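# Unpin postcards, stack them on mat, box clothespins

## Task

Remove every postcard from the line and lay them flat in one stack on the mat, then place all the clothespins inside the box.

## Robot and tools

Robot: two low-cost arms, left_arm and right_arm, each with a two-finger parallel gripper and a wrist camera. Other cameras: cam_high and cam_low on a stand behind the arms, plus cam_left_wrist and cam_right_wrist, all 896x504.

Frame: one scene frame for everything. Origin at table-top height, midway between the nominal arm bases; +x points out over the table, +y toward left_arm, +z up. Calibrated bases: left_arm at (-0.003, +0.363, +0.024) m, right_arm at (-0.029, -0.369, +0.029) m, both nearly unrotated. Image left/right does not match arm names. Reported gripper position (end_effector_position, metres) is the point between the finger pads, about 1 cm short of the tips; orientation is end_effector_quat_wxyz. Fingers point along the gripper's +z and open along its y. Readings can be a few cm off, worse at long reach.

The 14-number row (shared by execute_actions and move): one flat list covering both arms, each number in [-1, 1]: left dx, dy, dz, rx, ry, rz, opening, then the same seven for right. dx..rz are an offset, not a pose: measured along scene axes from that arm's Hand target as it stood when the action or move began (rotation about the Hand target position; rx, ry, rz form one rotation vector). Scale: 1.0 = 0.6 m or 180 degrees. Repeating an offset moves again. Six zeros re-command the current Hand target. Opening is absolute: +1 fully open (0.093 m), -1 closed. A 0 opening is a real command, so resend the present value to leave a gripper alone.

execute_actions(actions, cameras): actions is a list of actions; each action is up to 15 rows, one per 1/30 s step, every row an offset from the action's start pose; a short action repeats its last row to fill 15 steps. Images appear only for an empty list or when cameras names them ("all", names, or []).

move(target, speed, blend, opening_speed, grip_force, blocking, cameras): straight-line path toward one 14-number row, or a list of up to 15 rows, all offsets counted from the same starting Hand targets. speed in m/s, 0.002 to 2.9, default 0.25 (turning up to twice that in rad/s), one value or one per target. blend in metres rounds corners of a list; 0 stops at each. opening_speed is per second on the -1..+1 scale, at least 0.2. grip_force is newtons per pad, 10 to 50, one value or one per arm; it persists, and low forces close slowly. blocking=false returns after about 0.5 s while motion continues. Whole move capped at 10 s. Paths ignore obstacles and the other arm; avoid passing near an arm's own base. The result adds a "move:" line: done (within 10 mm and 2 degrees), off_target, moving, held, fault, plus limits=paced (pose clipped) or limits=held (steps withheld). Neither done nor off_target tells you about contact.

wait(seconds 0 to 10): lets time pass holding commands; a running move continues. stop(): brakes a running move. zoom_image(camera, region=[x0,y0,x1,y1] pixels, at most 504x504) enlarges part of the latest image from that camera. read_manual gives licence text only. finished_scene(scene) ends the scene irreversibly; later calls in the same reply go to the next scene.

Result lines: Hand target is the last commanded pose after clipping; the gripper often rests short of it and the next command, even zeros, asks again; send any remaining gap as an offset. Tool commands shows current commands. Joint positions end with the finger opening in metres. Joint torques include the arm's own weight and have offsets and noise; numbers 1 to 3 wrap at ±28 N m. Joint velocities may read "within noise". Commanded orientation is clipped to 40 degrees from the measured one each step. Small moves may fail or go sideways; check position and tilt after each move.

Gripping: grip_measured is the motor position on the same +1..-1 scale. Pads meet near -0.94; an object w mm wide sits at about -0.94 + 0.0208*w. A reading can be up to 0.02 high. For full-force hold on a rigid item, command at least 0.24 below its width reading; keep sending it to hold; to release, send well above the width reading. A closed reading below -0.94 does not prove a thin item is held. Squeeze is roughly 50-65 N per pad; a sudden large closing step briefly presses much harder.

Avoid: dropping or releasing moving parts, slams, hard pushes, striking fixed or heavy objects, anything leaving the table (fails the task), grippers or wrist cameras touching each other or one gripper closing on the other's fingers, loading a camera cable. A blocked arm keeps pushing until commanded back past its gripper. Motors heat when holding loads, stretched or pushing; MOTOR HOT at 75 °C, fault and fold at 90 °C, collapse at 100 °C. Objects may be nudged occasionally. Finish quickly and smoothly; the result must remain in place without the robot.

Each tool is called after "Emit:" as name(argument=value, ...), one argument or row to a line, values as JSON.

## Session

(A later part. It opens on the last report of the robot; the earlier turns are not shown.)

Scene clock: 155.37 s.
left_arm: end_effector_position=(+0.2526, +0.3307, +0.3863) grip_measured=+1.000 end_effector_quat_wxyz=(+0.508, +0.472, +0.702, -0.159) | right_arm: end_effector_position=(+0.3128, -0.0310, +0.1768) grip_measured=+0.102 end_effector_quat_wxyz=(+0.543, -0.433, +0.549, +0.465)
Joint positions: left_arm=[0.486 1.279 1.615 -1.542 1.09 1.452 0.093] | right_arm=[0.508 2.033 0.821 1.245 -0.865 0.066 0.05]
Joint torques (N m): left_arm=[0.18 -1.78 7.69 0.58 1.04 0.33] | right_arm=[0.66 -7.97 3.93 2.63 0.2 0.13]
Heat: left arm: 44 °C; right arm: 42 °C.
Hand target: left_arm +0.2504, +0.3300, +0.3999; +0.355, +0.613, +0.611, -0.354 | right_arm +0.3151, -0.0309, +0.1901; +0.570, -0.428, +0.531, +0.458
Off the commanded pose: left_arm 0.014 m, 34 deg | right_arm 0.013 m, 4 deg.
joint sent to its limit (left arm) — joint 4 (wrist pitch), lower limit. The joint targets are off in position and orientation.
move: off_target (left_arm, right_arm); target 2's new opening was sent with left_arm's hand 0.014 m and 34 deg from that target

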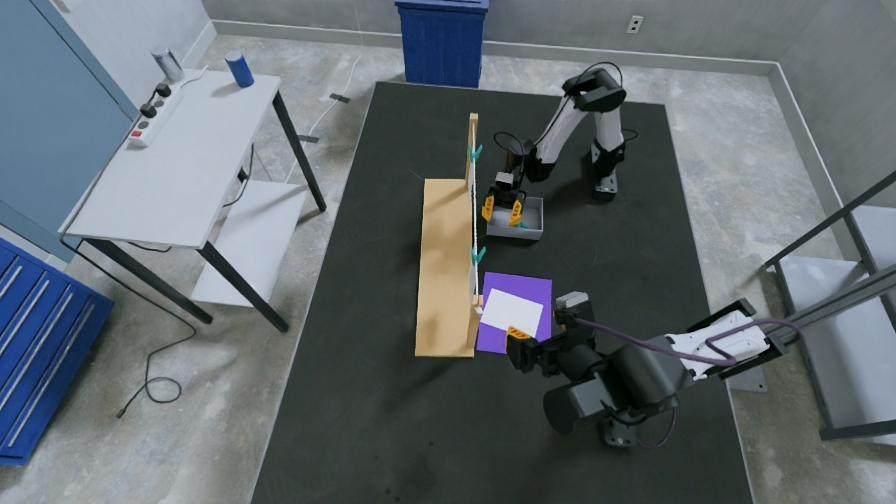

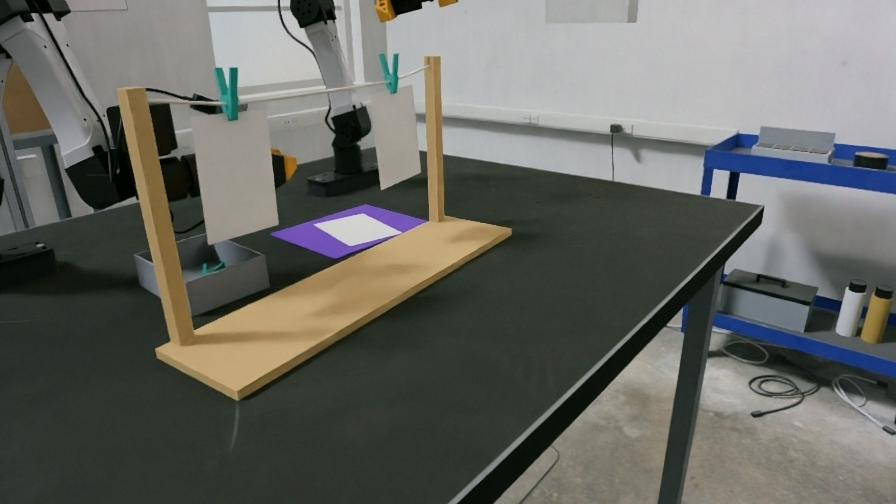

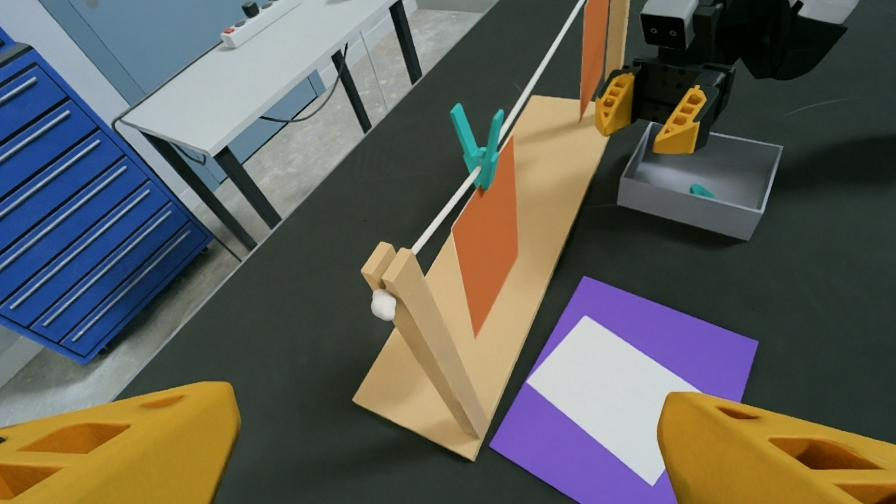

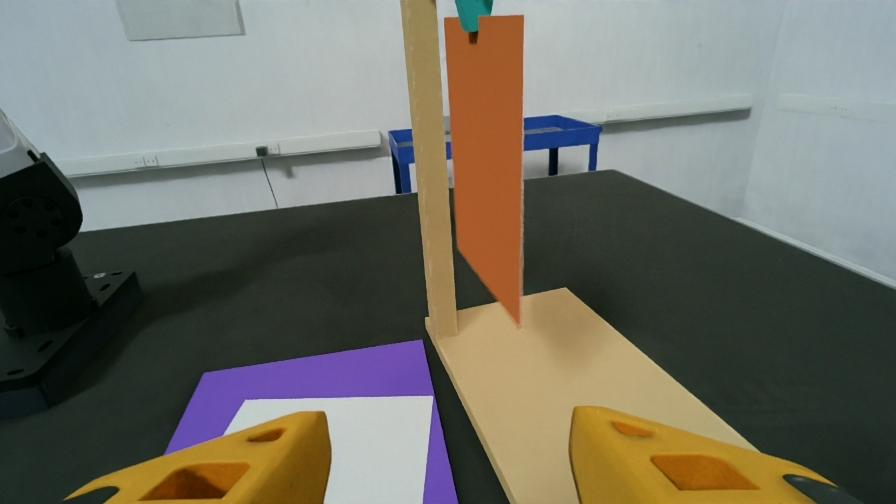

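Emit:
move(
  target=[0.225,-0.158,-0.04,0,0,0,1,0.087,0.13,-0.02,0,0,0,0.1],
  speed=0.12,
  cameras=["all"],
)

Scene clock: 159.20 s.
left_arm: end_effector_position=(+0.3860, +0.2357, +0.3657) grip_measured=+1.000 end_effector_quat_wxyz=(+0.425, +0.563, +0.638, -0.309) | right_arm: end_effector_position=(+0.3608, +0.0398, +0.1687) grip_measured=+0.102 end_effector_quat_wxyz=(+0.563, -0.432, +0.531, +0.463)
Joint positions: left_arm=[0.049 1.943 2.233 -1.545 1.081 1.311 0.093] | right_arm=[0.599 2.284 1.187 1.184 -0.769 0.066 0.05]
Joint torques (N m): left_arm=[-0.81 -6.9 8.06 0.55 0.81 0] | right_arm=[0.59 -10.35 7.8 1.65 0.23 0.03]
Heat: left arm: 44 °C; right arm: 42 °C.
Hand target: left_arm +0.3854, +0.2352, +0.3759; +0.355, +0.613, +0.611, -0.354 | right_arm +0.3673, +0.0471, +0.1781; +0.570, -0.428, +0.531, +0.458
Off the commanded pose: left_arm 0.010 m, 11 deg | right_arm 0.014 m, 1 deg.
joint sent to its limit (left arm) — joint 4 (wrist pitch), lower limit. The joint targets are off in position and orientation.
move: off_target (left_arm, right_arm)

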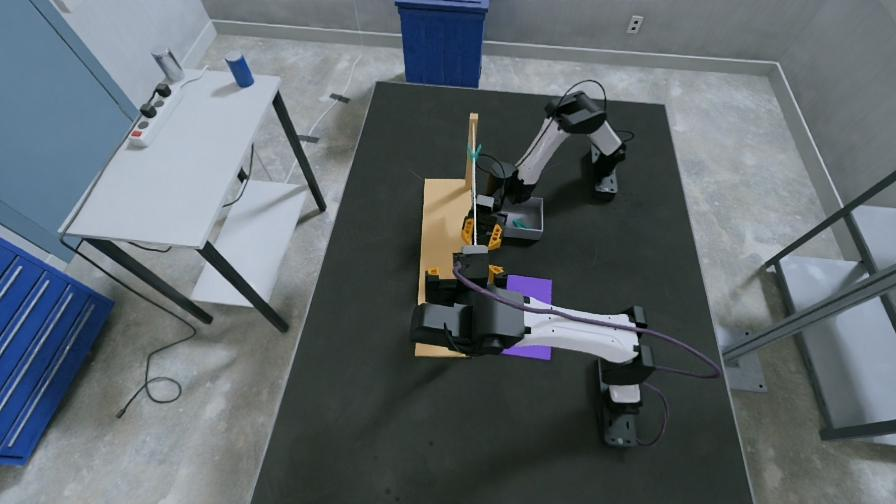

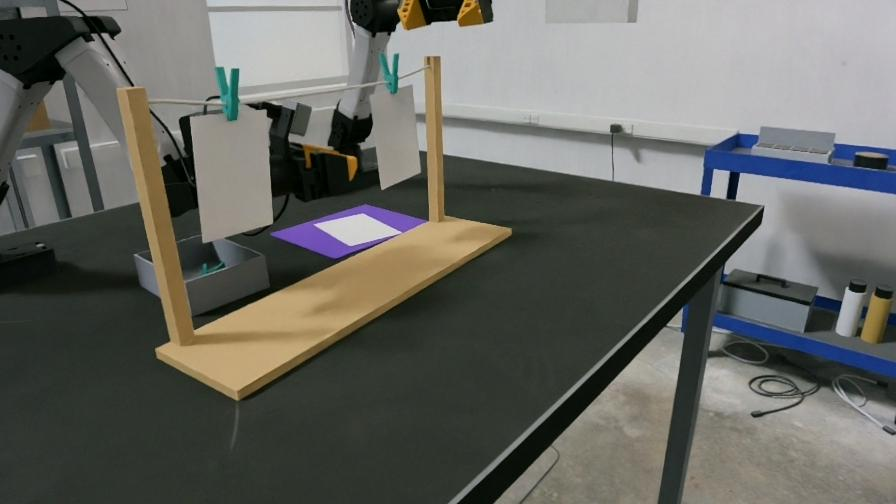

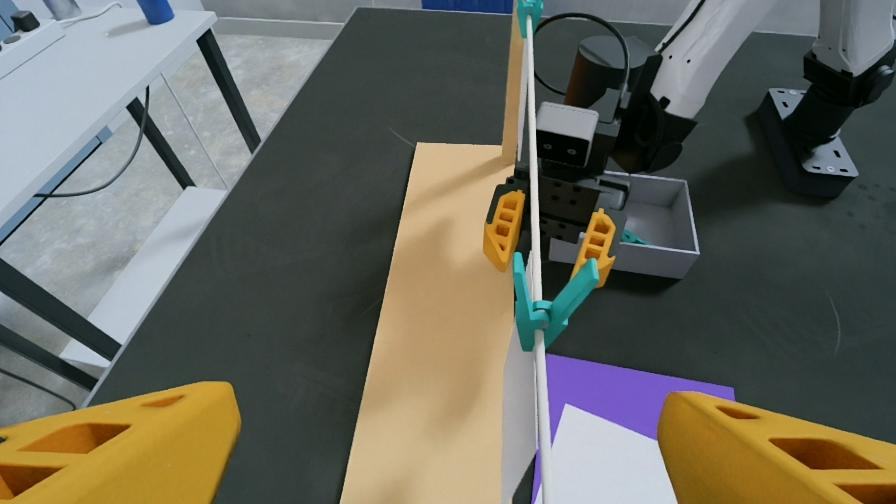

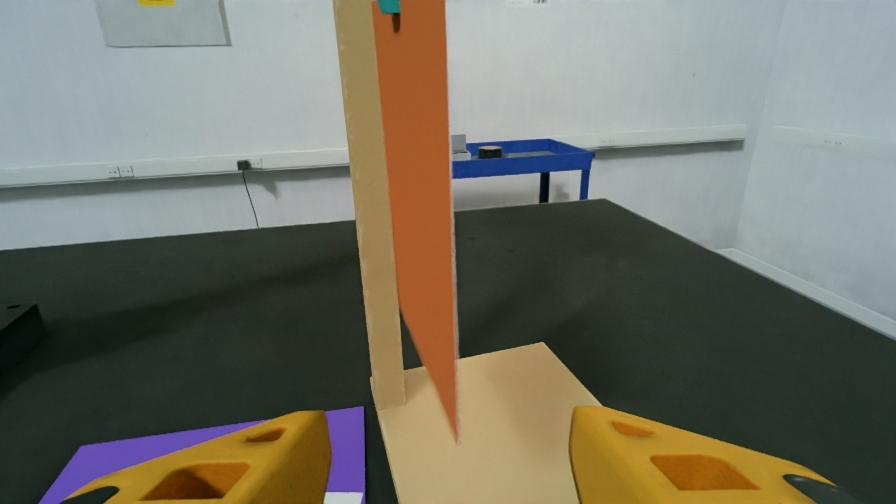

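Emit:
move(
  target=[-0.033,-0.05,-0.02,0,0,0,1,0.017,0.09,-0.02,0,0,0,0.1],
  speed=0.08,
  cameras=["cam_left_wrist","cam_right_wrist"],
)

Scene clock: 162.07 s.
left_arm: end_effector_position=(+0.3736, +0.2034, +0.3601) grip_measured=+1.000 end_effector_quat_wxyz=(+0.404, +0.585, +0.619, -0.334) | right_arm: end_effector_position=(+0.3671, +0.0974, +0.1548) grip_measured=+0.102 end_effector_quat_wxyz=(+0.557, -0.432, +0.532, +0.468)
Joint positions: left_arm=[-0.036 1.943 2.211 -1.544 1.081 1.307 0.093] | right_arm=[0.689 2.425 1.407 1.096 -0.689 0.066 0.05]
Joint torques (N m): left_arm=[-0.83 -9.5 4.12 0.52 0.48 0] | right_arm=[0.54 -11.52 8.28 1.7 0.22 -0.06]
Heat: left arm: 44 °C; right arm: 42 °C.
Hand target: left_arm +0.3656, +0.2052, +0.3639; +0.355, +0.613, +0.611, -0.354 | right_arm +0.3775, +0.1011, +0.1661; +0.570, -0.428, +0.531, +0.458
Off the commanded pose: left_arm 0.009 m, 7 deg | right_arm 0.016 m, 2 deg.
joint sent to its limit (left arm) — joint 4 (wrist pitch), lower limit. The joint targets are off in position and orientation.
move: off_target (left_arm, right_arm)
Images, in order (width x height): cam_left_wrist 896x504, cam_right_wrist 896x504.

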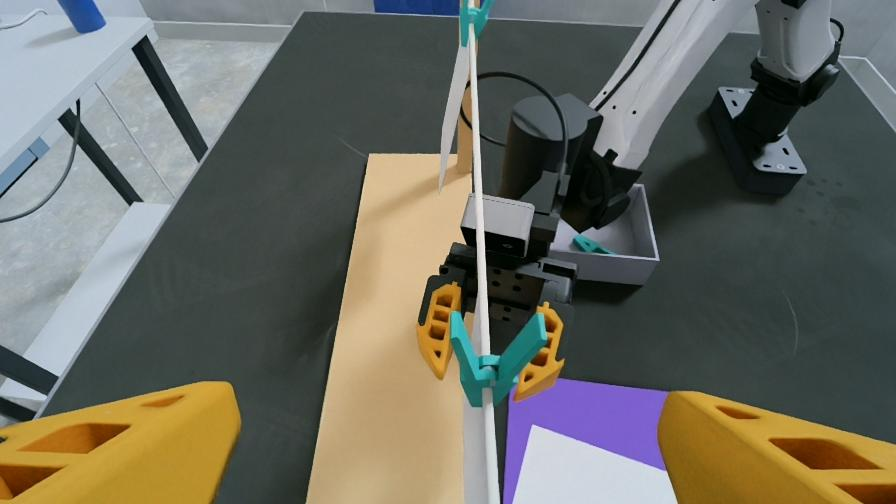

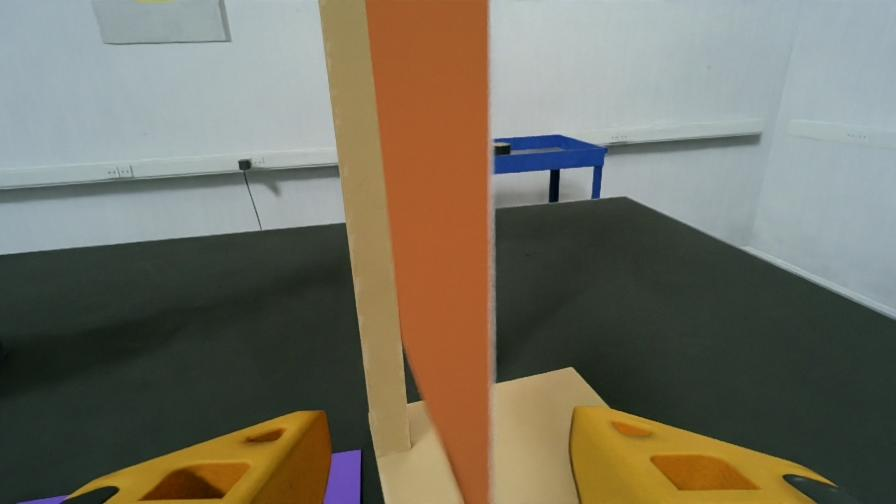

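Emit:
move(
  target=[
    [0,0,0,0,0,0,1,0.015,0.047,0,0,0,0,0.1],
    [0,0,0,0,0,0,1,0.015,0.047,0,0,0,0,-0.5],
  ],
  speed=0.08,
  grip_force=[50,20],
  cameras=["cam_left_wrist","cam_right_wrist"],
)

Scene clock: 166.90 s.
left_arm: end_effector_position=(+0.3736, +0.2034, +0.3601) grip_measured=+1.000 end_effector_quat_wxyz=(+0.404, +0.585, +0.619, -0.334) | right_arm: end_effector_position=(+0.3753, +0.1265, +0.1539) grip_measured=-0.498 end_effector_quat_wxyz=(+0.556, -0.432, +0.532, +0.470)
Joint positions: left_arm=[-0.036 1.943 2.211 -1.544 1.081 1.307 0.093] | right_arm=[0.723 2.499 1.559 1.015 -0.658 0.066 0.021]
Joint torques (N m): left_arm=[-0.87 -9.55 4.14 0.52 0.48 0] | right_arm=[0.38 -12.16 8.7 1.7 0.22 -0.1]
Heat: left arm: 44 °C; right arm: 43 °C.
Hand target: left_arm +0.3656, +0.2052, +0.3639; +0.355, +0.613, +0.611, -0.354 | right_arm +0.3865, +0.1293, +0.1661; +0.570, -0.428, +0.531, +0.458
Off the commanded pose: left_arm 0.009 m, 7 deg | right_arm 0.017 m, 2 deg.
joint sent to its limit (left arm) — joint 4 (wrist pitch), lower limit. The joint targets are off in position and orientation.
grip_force (N): 50, 20
move: off_target (left_arm, right_arm); target 2's new opening was sent with right_arm's hand 0.017 m and 2 deg from that target
Images, in order (width x height): cam_left_wrist 896x504, cam_right_wrist 896x504.

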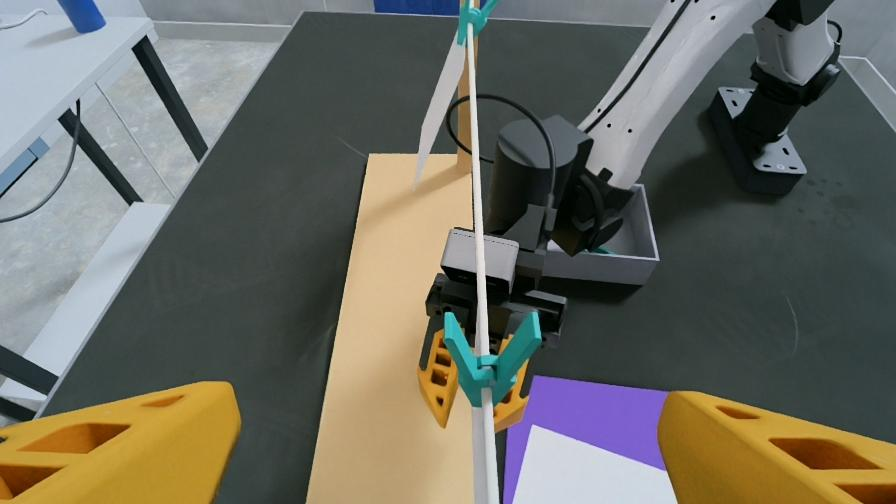

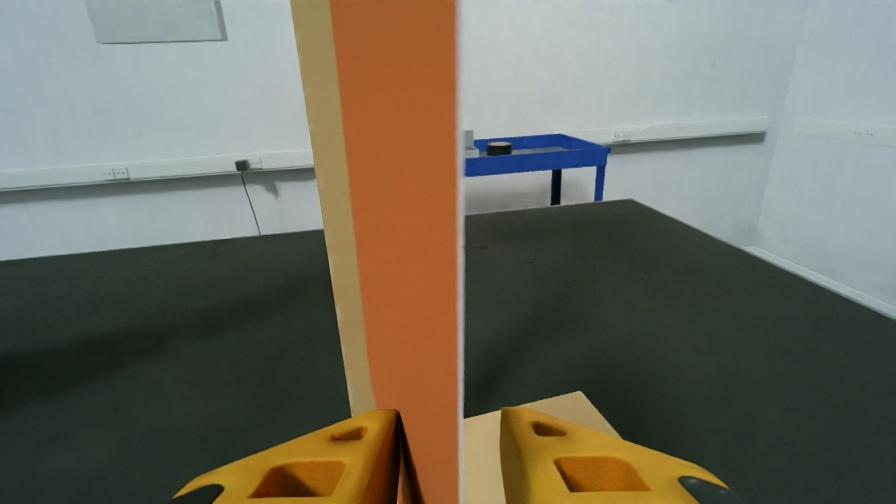

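Emit:
move(
  target=[-0.012,-0.088,-0.077,0,0,0,1,0,0,0,0,0,0,-1],
  speed=0.05,
  cameras=["cam_left_wrist","cam_right_wrist","cam_low"],
)

Scene clock: 170.33 s.
left_arm: end_effector_position=(+0.3570, +0.1505, +0.3100) grip_measured=+1.000 end_effector_quat_wxyz=(+0.335, +0.604, +0.618, -0.374) | right_arm: end_effector_position=(+0.3753, +0.1265, +0.1539) grip_measured=-0.977 end_effector_quat_wxyz=(+0.556, -0.432, +0.532, +0.470)
Joint positions: left_arm=[-0.186 1.943 2.032 -1.424 1.036 1.233 0.093] | right_arm=[0.723 2.499 1.559 1.015 -0.658 0.066 0]
Joint torques (N m): left_arm=[-0.75 -10.29 4.45 0.99 0.44 0.01] | right_arm=[0.38 -12.16 8.75 1.71 0.22 -0.09]
Heat: left arm: 44 °C; right arm: 44 °C.
Hand target: left_arm +0.3584, +0.1524, +0.3177; +0.355, +0.613, +0.611, -0.354 | right_arm +0.3865, +0.1293, +0.1661; +0.570, -0.428, +0.531, +0.458
Off the commanded pose: left_arm 0.008 m, 3 deg | right_arm 0.017 m, 2 deg.
grip_force (N): 50, 20
move: off_target (left_arm, right_arm)
Images, in order (width x height): cam_low 896x504, cam_left_wrist 896x504, cam_right_wrist 896x504.

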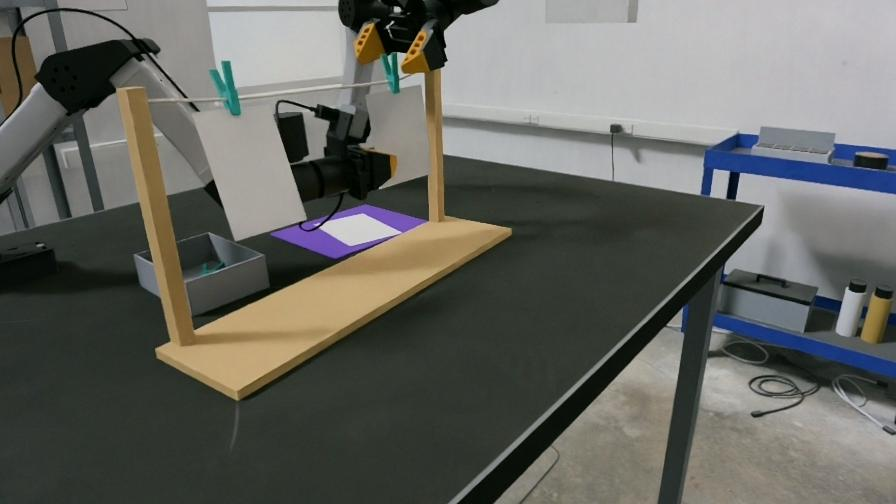

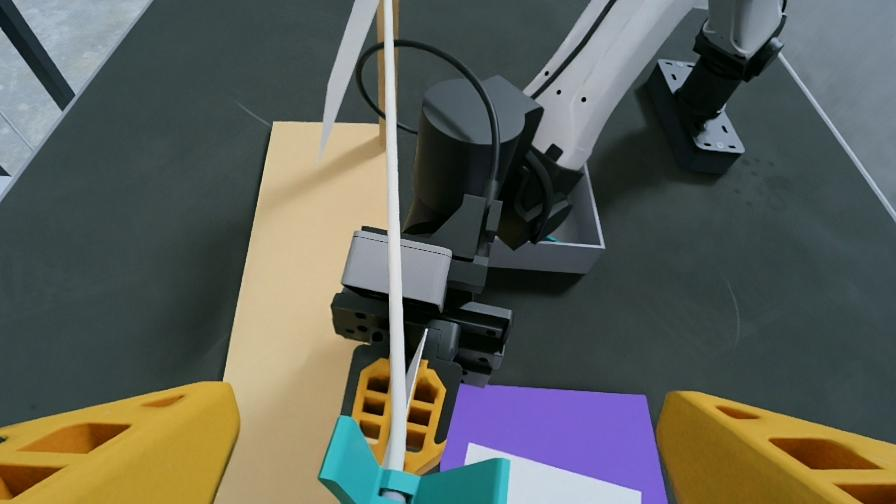

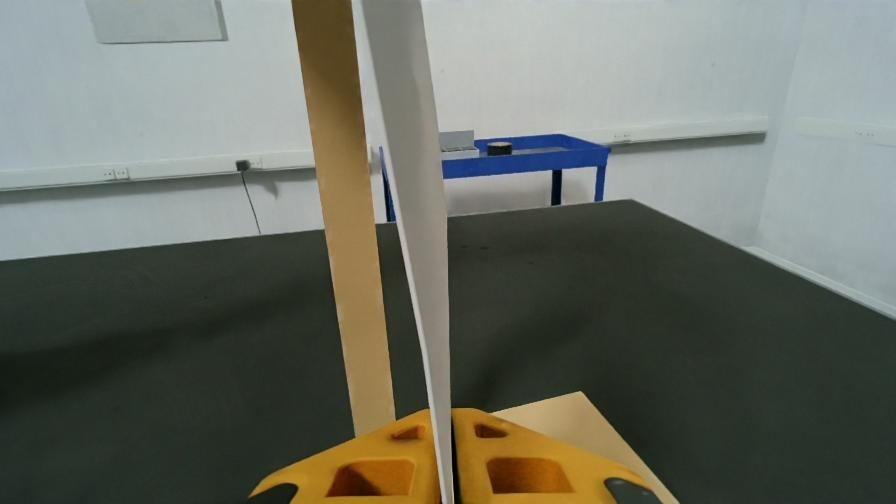

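Emit:
move(
  target=[0.008,0,0,0,0,0,-0.1,0,0,0,0,0,0,-1],
  speed=0.05,
  opening_speed=0.6,
  cameras=["cam_left_wrist","cam_low"],
)

Emit:
zoom_image(
  camera="cam_low",
  region=[300, 0, 500, 112],
)

Scene clock: 175.03 s.
left_arm: end_effector_position=(+0.3570, +0.1505, +0.3100) grip_measured=-0.098 end_effector_quat_wxyz=(+0.335, +0.604, +0.618, -0.374) | right_arm: end_effector_position=(+0.3753, +0.1265, +0.1539) grip_measured=-0.977 end_effector_quat_wxyz=(+0.556, -0.432, +0.532, +0.470)
Joint positions: left_arm=[-0.186 1.943 2.032 -1.424 1.036 1.233 0.041] | right_arm=[0.723 2.499 1.559 1.015 -0.658 0.066 0]
Joint torques (N m): left_arm=[-0.51 -8.65 6.57 0.94 0.44 0.02] | right_arm=[0.36 -12.15 8.75 1.7 0.22 -0.09]
Heat: left arm: 44 °C; right arm: 45 °C.
Hand target: left_arm +0.3632, +0.1524, +0.3177; +0.355, +0.613, +0.611, -0.354 | right_arm +0.3865, +0.1293, +0.1661; +0.570, -0.428, +0.531, +0.458
Off the commanded pose: left_arm 0.010 m, 3 deg | right_arm 0.017 m, 2 deg.
grip_force (N): 50, 20
move: off_target (left_arm, right_arm)
Images, in order (width x height): cam_low 896x504, cam_left_wrist 896x504.

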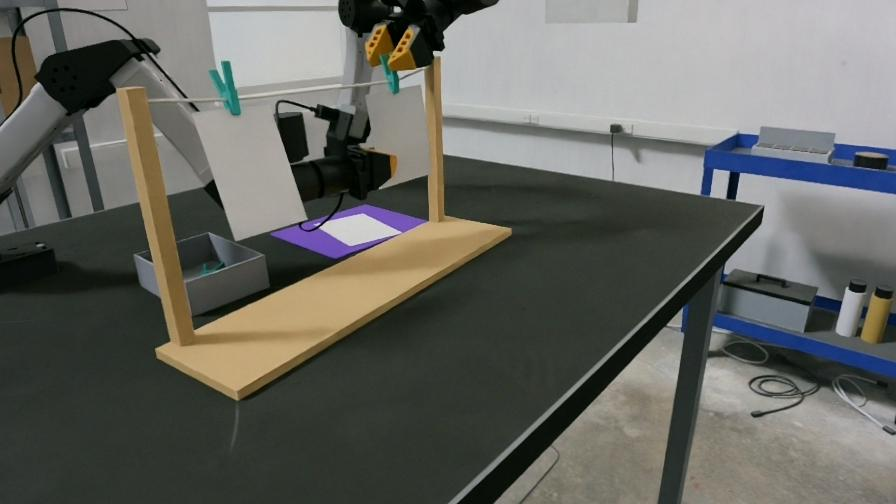

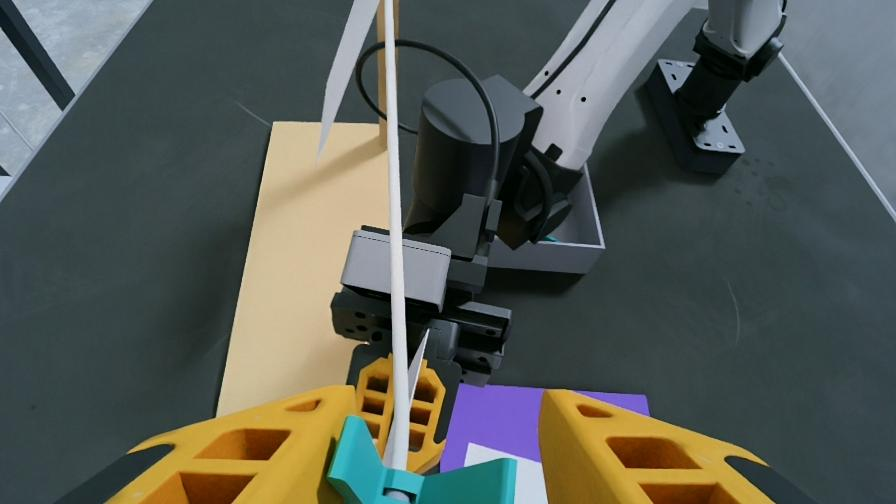

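Scaled by 2.520 from the camera's 896x504 image, which has a finer 1280x720 frame.

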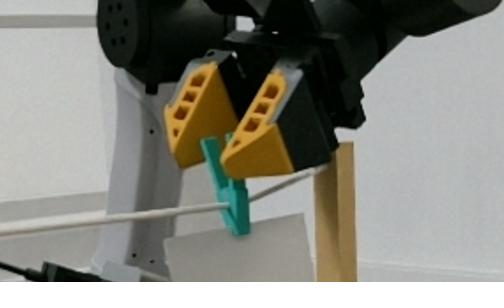

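Emit:
move(
  target=[0.004,0,-0.008,0,0,0,-0.5,0,0,0,0,0,0,-1],
  speed=0.05,
  opening_speed=0.4,
  cameras=["cam_left_wrist","cam_low"],
)

Emit:
zoom_image(
  camera="cam_low",
  region=[300, 0, 500, 112],
)

Scene clock: 176.77 s.
left_arm: end_effector_position=(+0.3608, +0.1523, +0.3107) grip_measured=-0.494 end_effector_quat_wxyz=(+0.342, +0.605, +0.617, -0.369) | right_arm: end_effector_position=(+0.3753, +0.1265, +0.1539) grip_measured=-0.977 end_effector_quat_wxyz=(+0.556, -0.432, +0.532, +0.470)
Joint positions: left_arm=[-0.18 1.943 2.032 -1.407 1.036 1.233 0.021] | right_arm=[0.723 2.499 1.559 1.015 -0.658 0.066 0]
Joint torques (N m): left_arm=[-0.4 -8.29 5.48 0.95 0.44 0.05] | right_arm=[0.35 -12.16 8.73 1.72 0.22 -0.07]
Heat: left arm: 44 °C; right arm: 46 °C.
Hand target: left_arm +0.3656, +0.1524, +0.3129; +0.355, +0.613, +0.611, -0.354 | right_arm +0.3865, +0.1293, +0.1661; +0.570, -0.428, +0.531, +0.458
Off the commanded pose: left_arm 0.005 m, 2 deg | right_arm 0.017 m, 2 deg.
grip_force (N): 50, 20
move: off_target (right_arm)
Images, in order (width x height): cam_low 896x504, cam_left_wrist 896x504.

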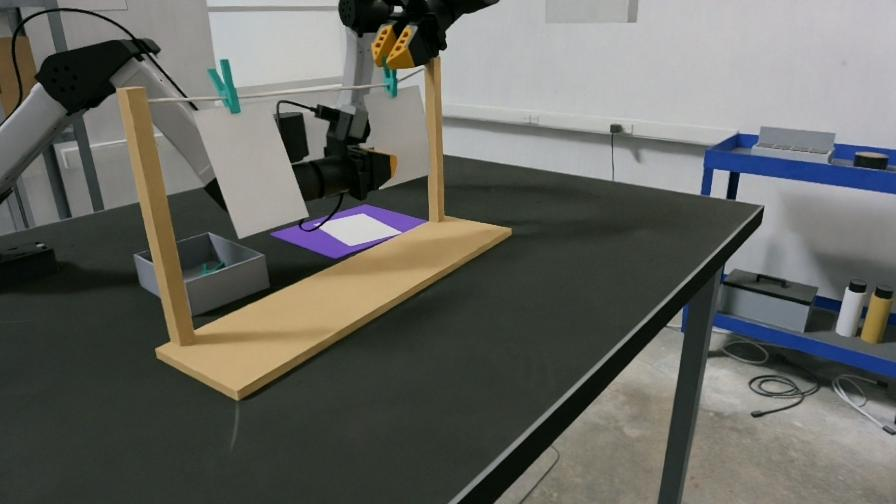

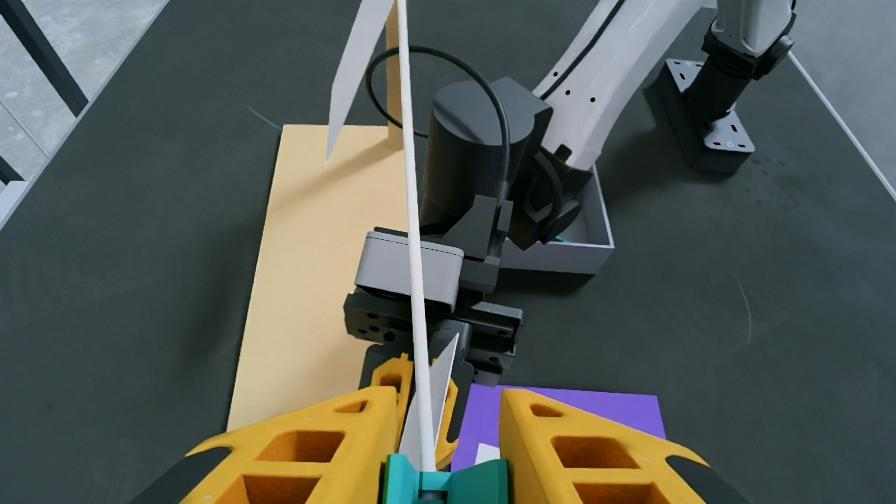

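Scaled by 2.520 from the camera's 896x504 image, which has a finer 1280x720 frame.

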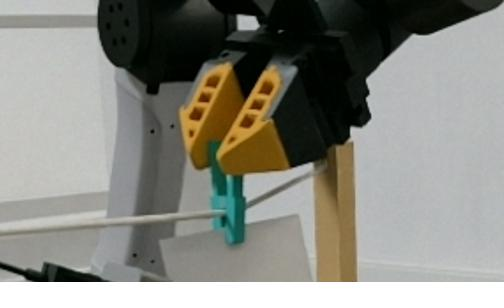

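Emit:
move(
  target=[0,0,0,0,0,0,-0.78,0,0,0,0,0,0,-1],
  opening_speed=0.4,
  cameras=["cam_left_wrist","cam_low"],
)

Emit:
zoom_image(
  camera="cam_low",
  region=[300, 0, 500, 112],
)

Scene clock: 178.43 s.
left_arm: end_effector_position=(+0.3613, +0.1522, +0.3108) grip_measured=-0.756 end_effector_quat_wxyz=(+0.344, +0.606, +0.616, -0.368) | right_arm: end_effector_position=(+0.3753, +0.1265, +0.1539) grip_measured=-0.977 end_effector_quat_wxyz=(+0.556, -0.432, +0.532, +0.470)
Joint positions: left_arm=[-0.18 1.943 2.032 -1.404 1.036 1.233 0.009] | right_arm=[0.723 2.499 1.559 1.015 -0.658 0.066 0]
Joint torques (N m): left_arm=[-0.4 -8.38 5.49 0.92 0.44 0.04] | right_arm=[0.38 -12.22 8.76 1.71 0.21 -0.1]
Heat: left arm: 44 °C; right arm: 46 °C.
Hand target: left_arm +0.3656, +0.1524, +0.3129; +0.355, +0.613, +0.611, -0.354 | right_arm +0.3865, +0.1293, +0.1661; +0.570, -0.428, +0.531, +0.458
Off the commanded pose: left_arm 0.005 m, 2 deg | right_arm 0.017 m, 2 deg.
grip_force (N): 50, 20
move: off_target (right_arm)
Images, in order (width x height): cam_low 896x504, cam_left_wrist 896x504.

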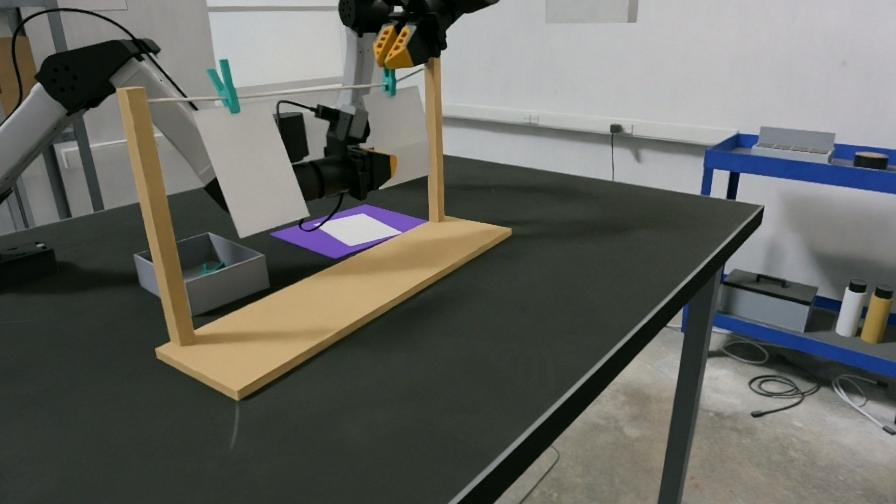

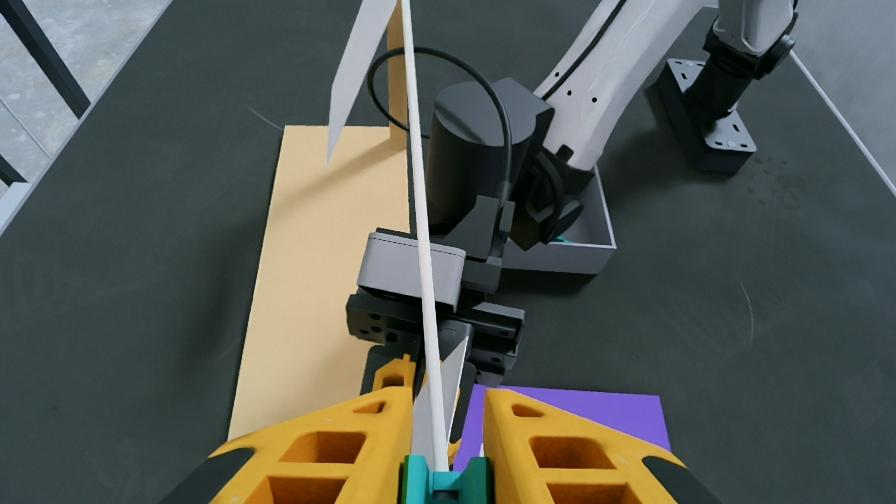

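Scaled by 2.520 from the camera's 896x504 image, which has a finer 1280x720 frame.

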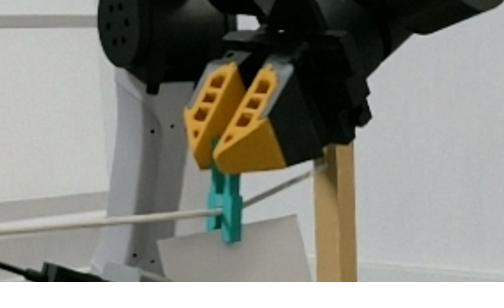

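Emit:
move(
  target=[0,0,0.085,0,0,0,-0.78,0,0,0,0,0,0,-1],
  speed=0.05,
  cameras=["cam_left_wrist","cam_low","cam_right_wrist"],
)

Emit:
zoom_image(
  camera="cam_low",
  region=[300, 0, 500, 112],
)

Scene clock: 180.27 s.
left_arm: end_effector_position=(+0.3660, +0.1515, +0.3595) grip_measured=-0.764 end_effector_quat_wxyz=(+0.367, +0.605, +0.611, -0.353) | right_arm: end_effector_position=(+0.3756, +0.1265, +0.1539) grip_measured=-0.977 end_effector_quat_wxyz=(+0.556, -0.432, +0.533, +0.470)
Joint positions: left_arm=[-0.18 2.004 2.317 -1.538 1.035 1.188 0.009] | right_arm=[0.723 2.499 1.559 1.015 -0.657 0.066 0]
Joint torques (N m): left_arm=[-0.44 -7.12 7.97 0.54 0.48 0] | right_arm=[0.39 -12.21 8.76 1.72 0.2 -0.09]
Heat: left arm: 44 °C; right arm: 46 °C.
Hand target: left_arm +0.3656, +0.1524, +0.3639; +0.355, +0.613, +0.611, -0.354 | right_arm +0.3865, +0.1293, +0.1661; +0.570, -0.428, +0.531, +0.458
Off the commanded pose: left_arm 0.004 m, 2 deg | right_arm 0.017 m, 2 deg.
joint sent to its limit (left arm) — joint 4 (wrist pitch), lower limit. The joint targets are off in position, not in orientation.
grip_force (N): 50, 20
move: off_target (right_arm)
Images, in order (width x height): cam_low 896x504, cam_left_wrist 896x504, cam_right_wrist 896x504.

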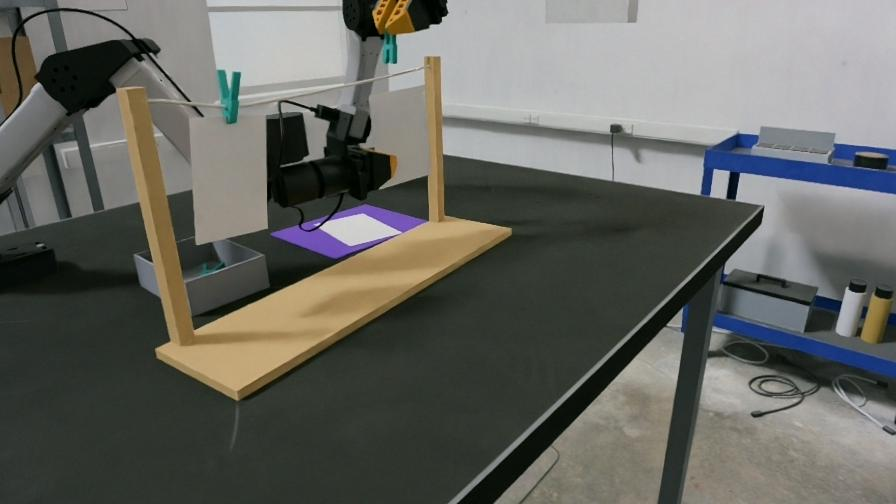

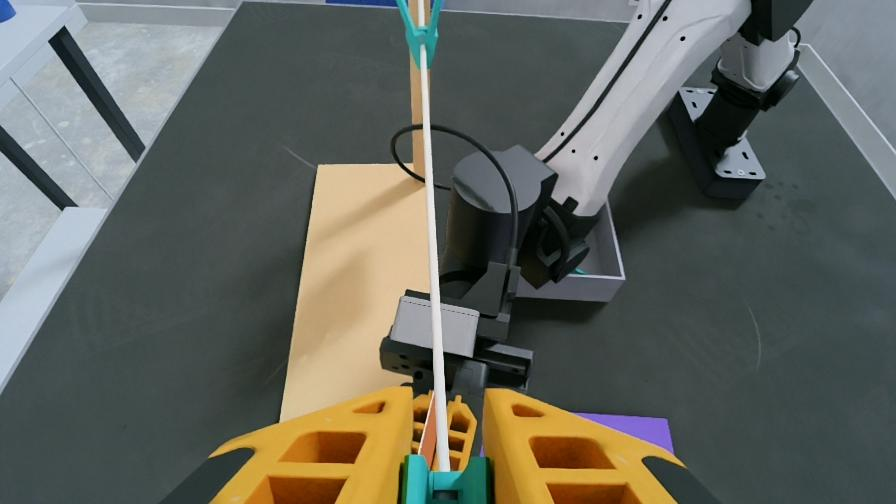

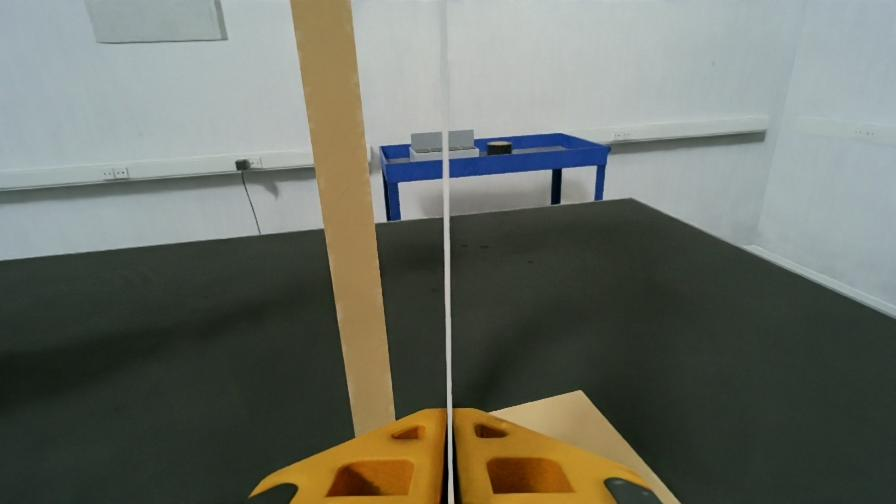

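Scaled by 2.520 from the camera's 896x504 image, which has a finer 1280x720 frame.

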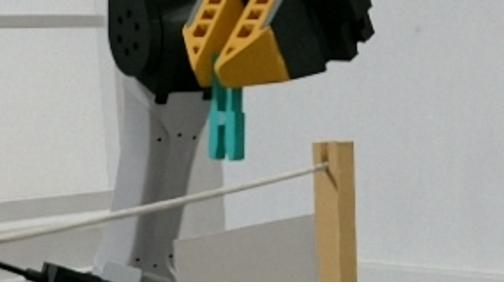

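Emit:
move(
  target=[
    [0,0,0,0,0,0,-0.78,0,0,-0.04,0,0,0,-1],
    [0,0,0,0,0,0,-0.78,-0.31,0,-0.03,0,0,0,-1],
    [0,0,0,0,0,0,-0.78,-0.31,-0.4655,0.04,0,0,-0.2,-1],
    [0,0,0,0,0,0,-0.78,-0.094,-0.832,0.04,0,0,-0.43,-1],
  ],
  speed=0.18,
  blend=[0.005,0.05,0.05,0],
  grip_force=[50,40],
  cameras=["all"],
)

Scene clock: 186.43 s.
left_arm: end_effector_position=(+0.3660, +0.1515, +0.3595) grip_measured=-0.764 end_effector_quat_wxyz=(+0.367, +0.605, +0.611, -0.353) | right_arm: end_effector_position=(+0.3230, -0.3672, +0.1710) grip_measured=-0.977 end_effector_quat_wxyz=(+0.708, -0.002, +0.706, +0.012)
Joint positions: left_arm=[-0.18 2.004 2.317 -1.538 1.035 1.188 0.009] | right_arm=[-0.01 1.576 0.121 1.457 -0.028 0.013 0]
Joint torques (N m): left_arm=[-0.43 -7.12 7.98 0.53 0.46 -0.01] | right_arm=[-0.2 -3.38 5.67 2.56 0.08 -0.07]
Heat: left arm: 45 °C; right arm: 46 °C.
Hand target: left_arm +0.3656, +0.1524, +0.3639; +0.355, +0.613, +0.611, -0.354 | right_arm +0.3301, -0.3699, +0.1901; +0.731, -0.002, +0.682, +0.001
Off the commanded pose: left_arm 0.004 m, 2 deg | right_arm 0.021 m, 4 deg.
joint sent to its limit (left arm) — joint 4 (wrist pitch), lower limit. The joint targets are off in position, not in orientation.
grip_force (N): 50, 40
move: off_target (right_arm)

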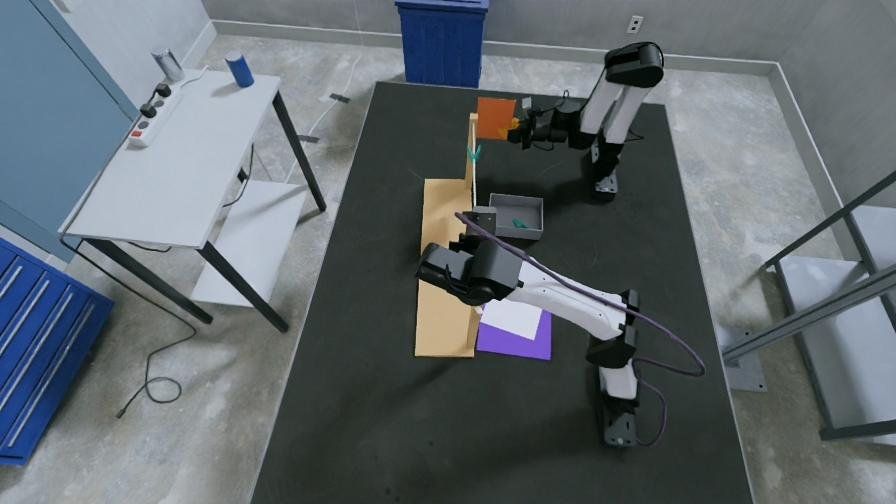

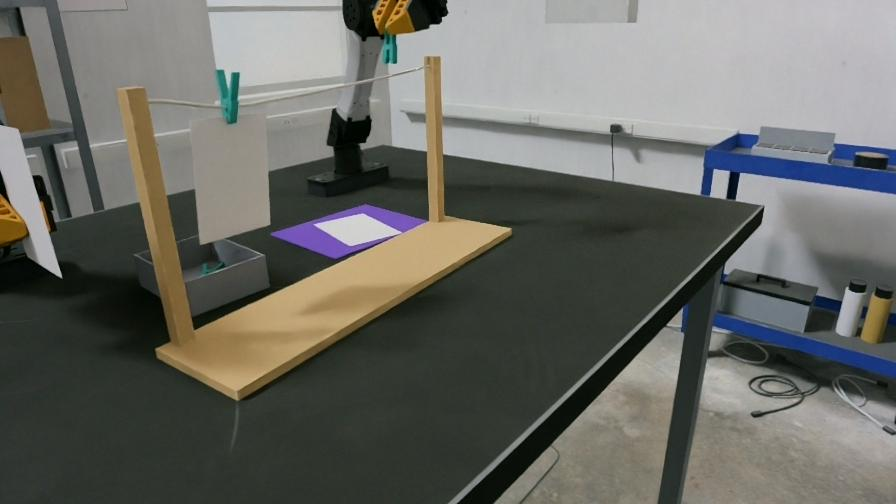

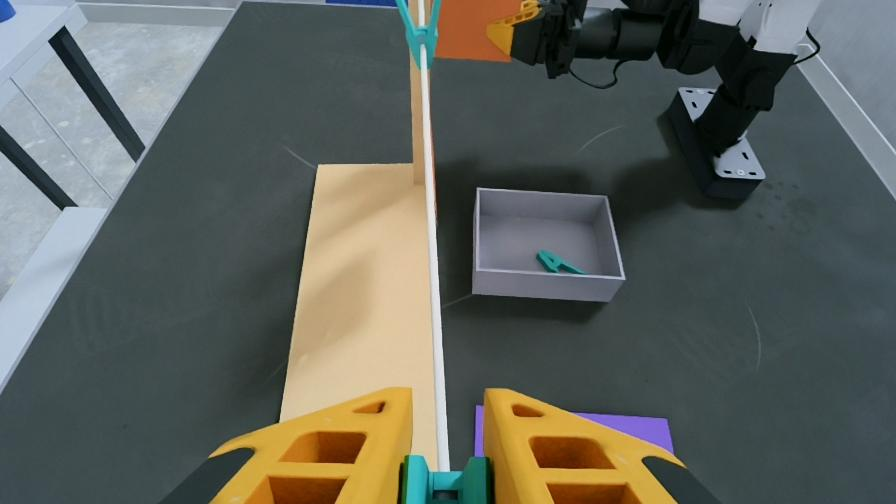

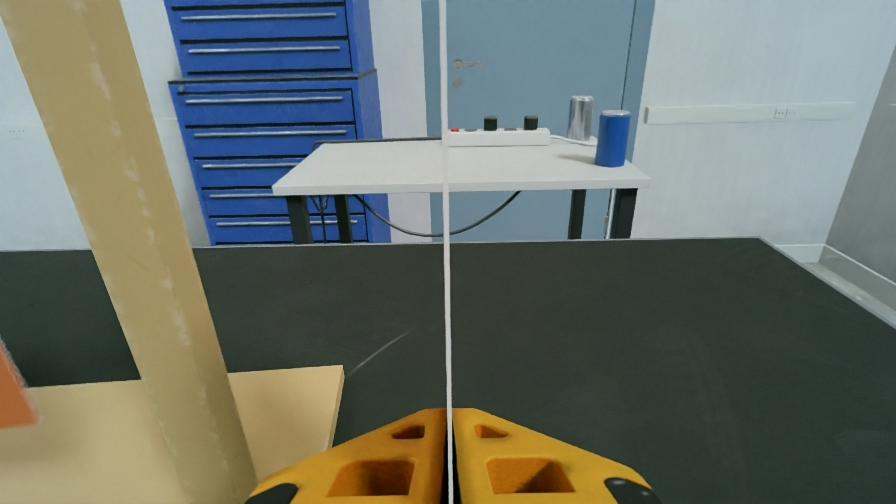

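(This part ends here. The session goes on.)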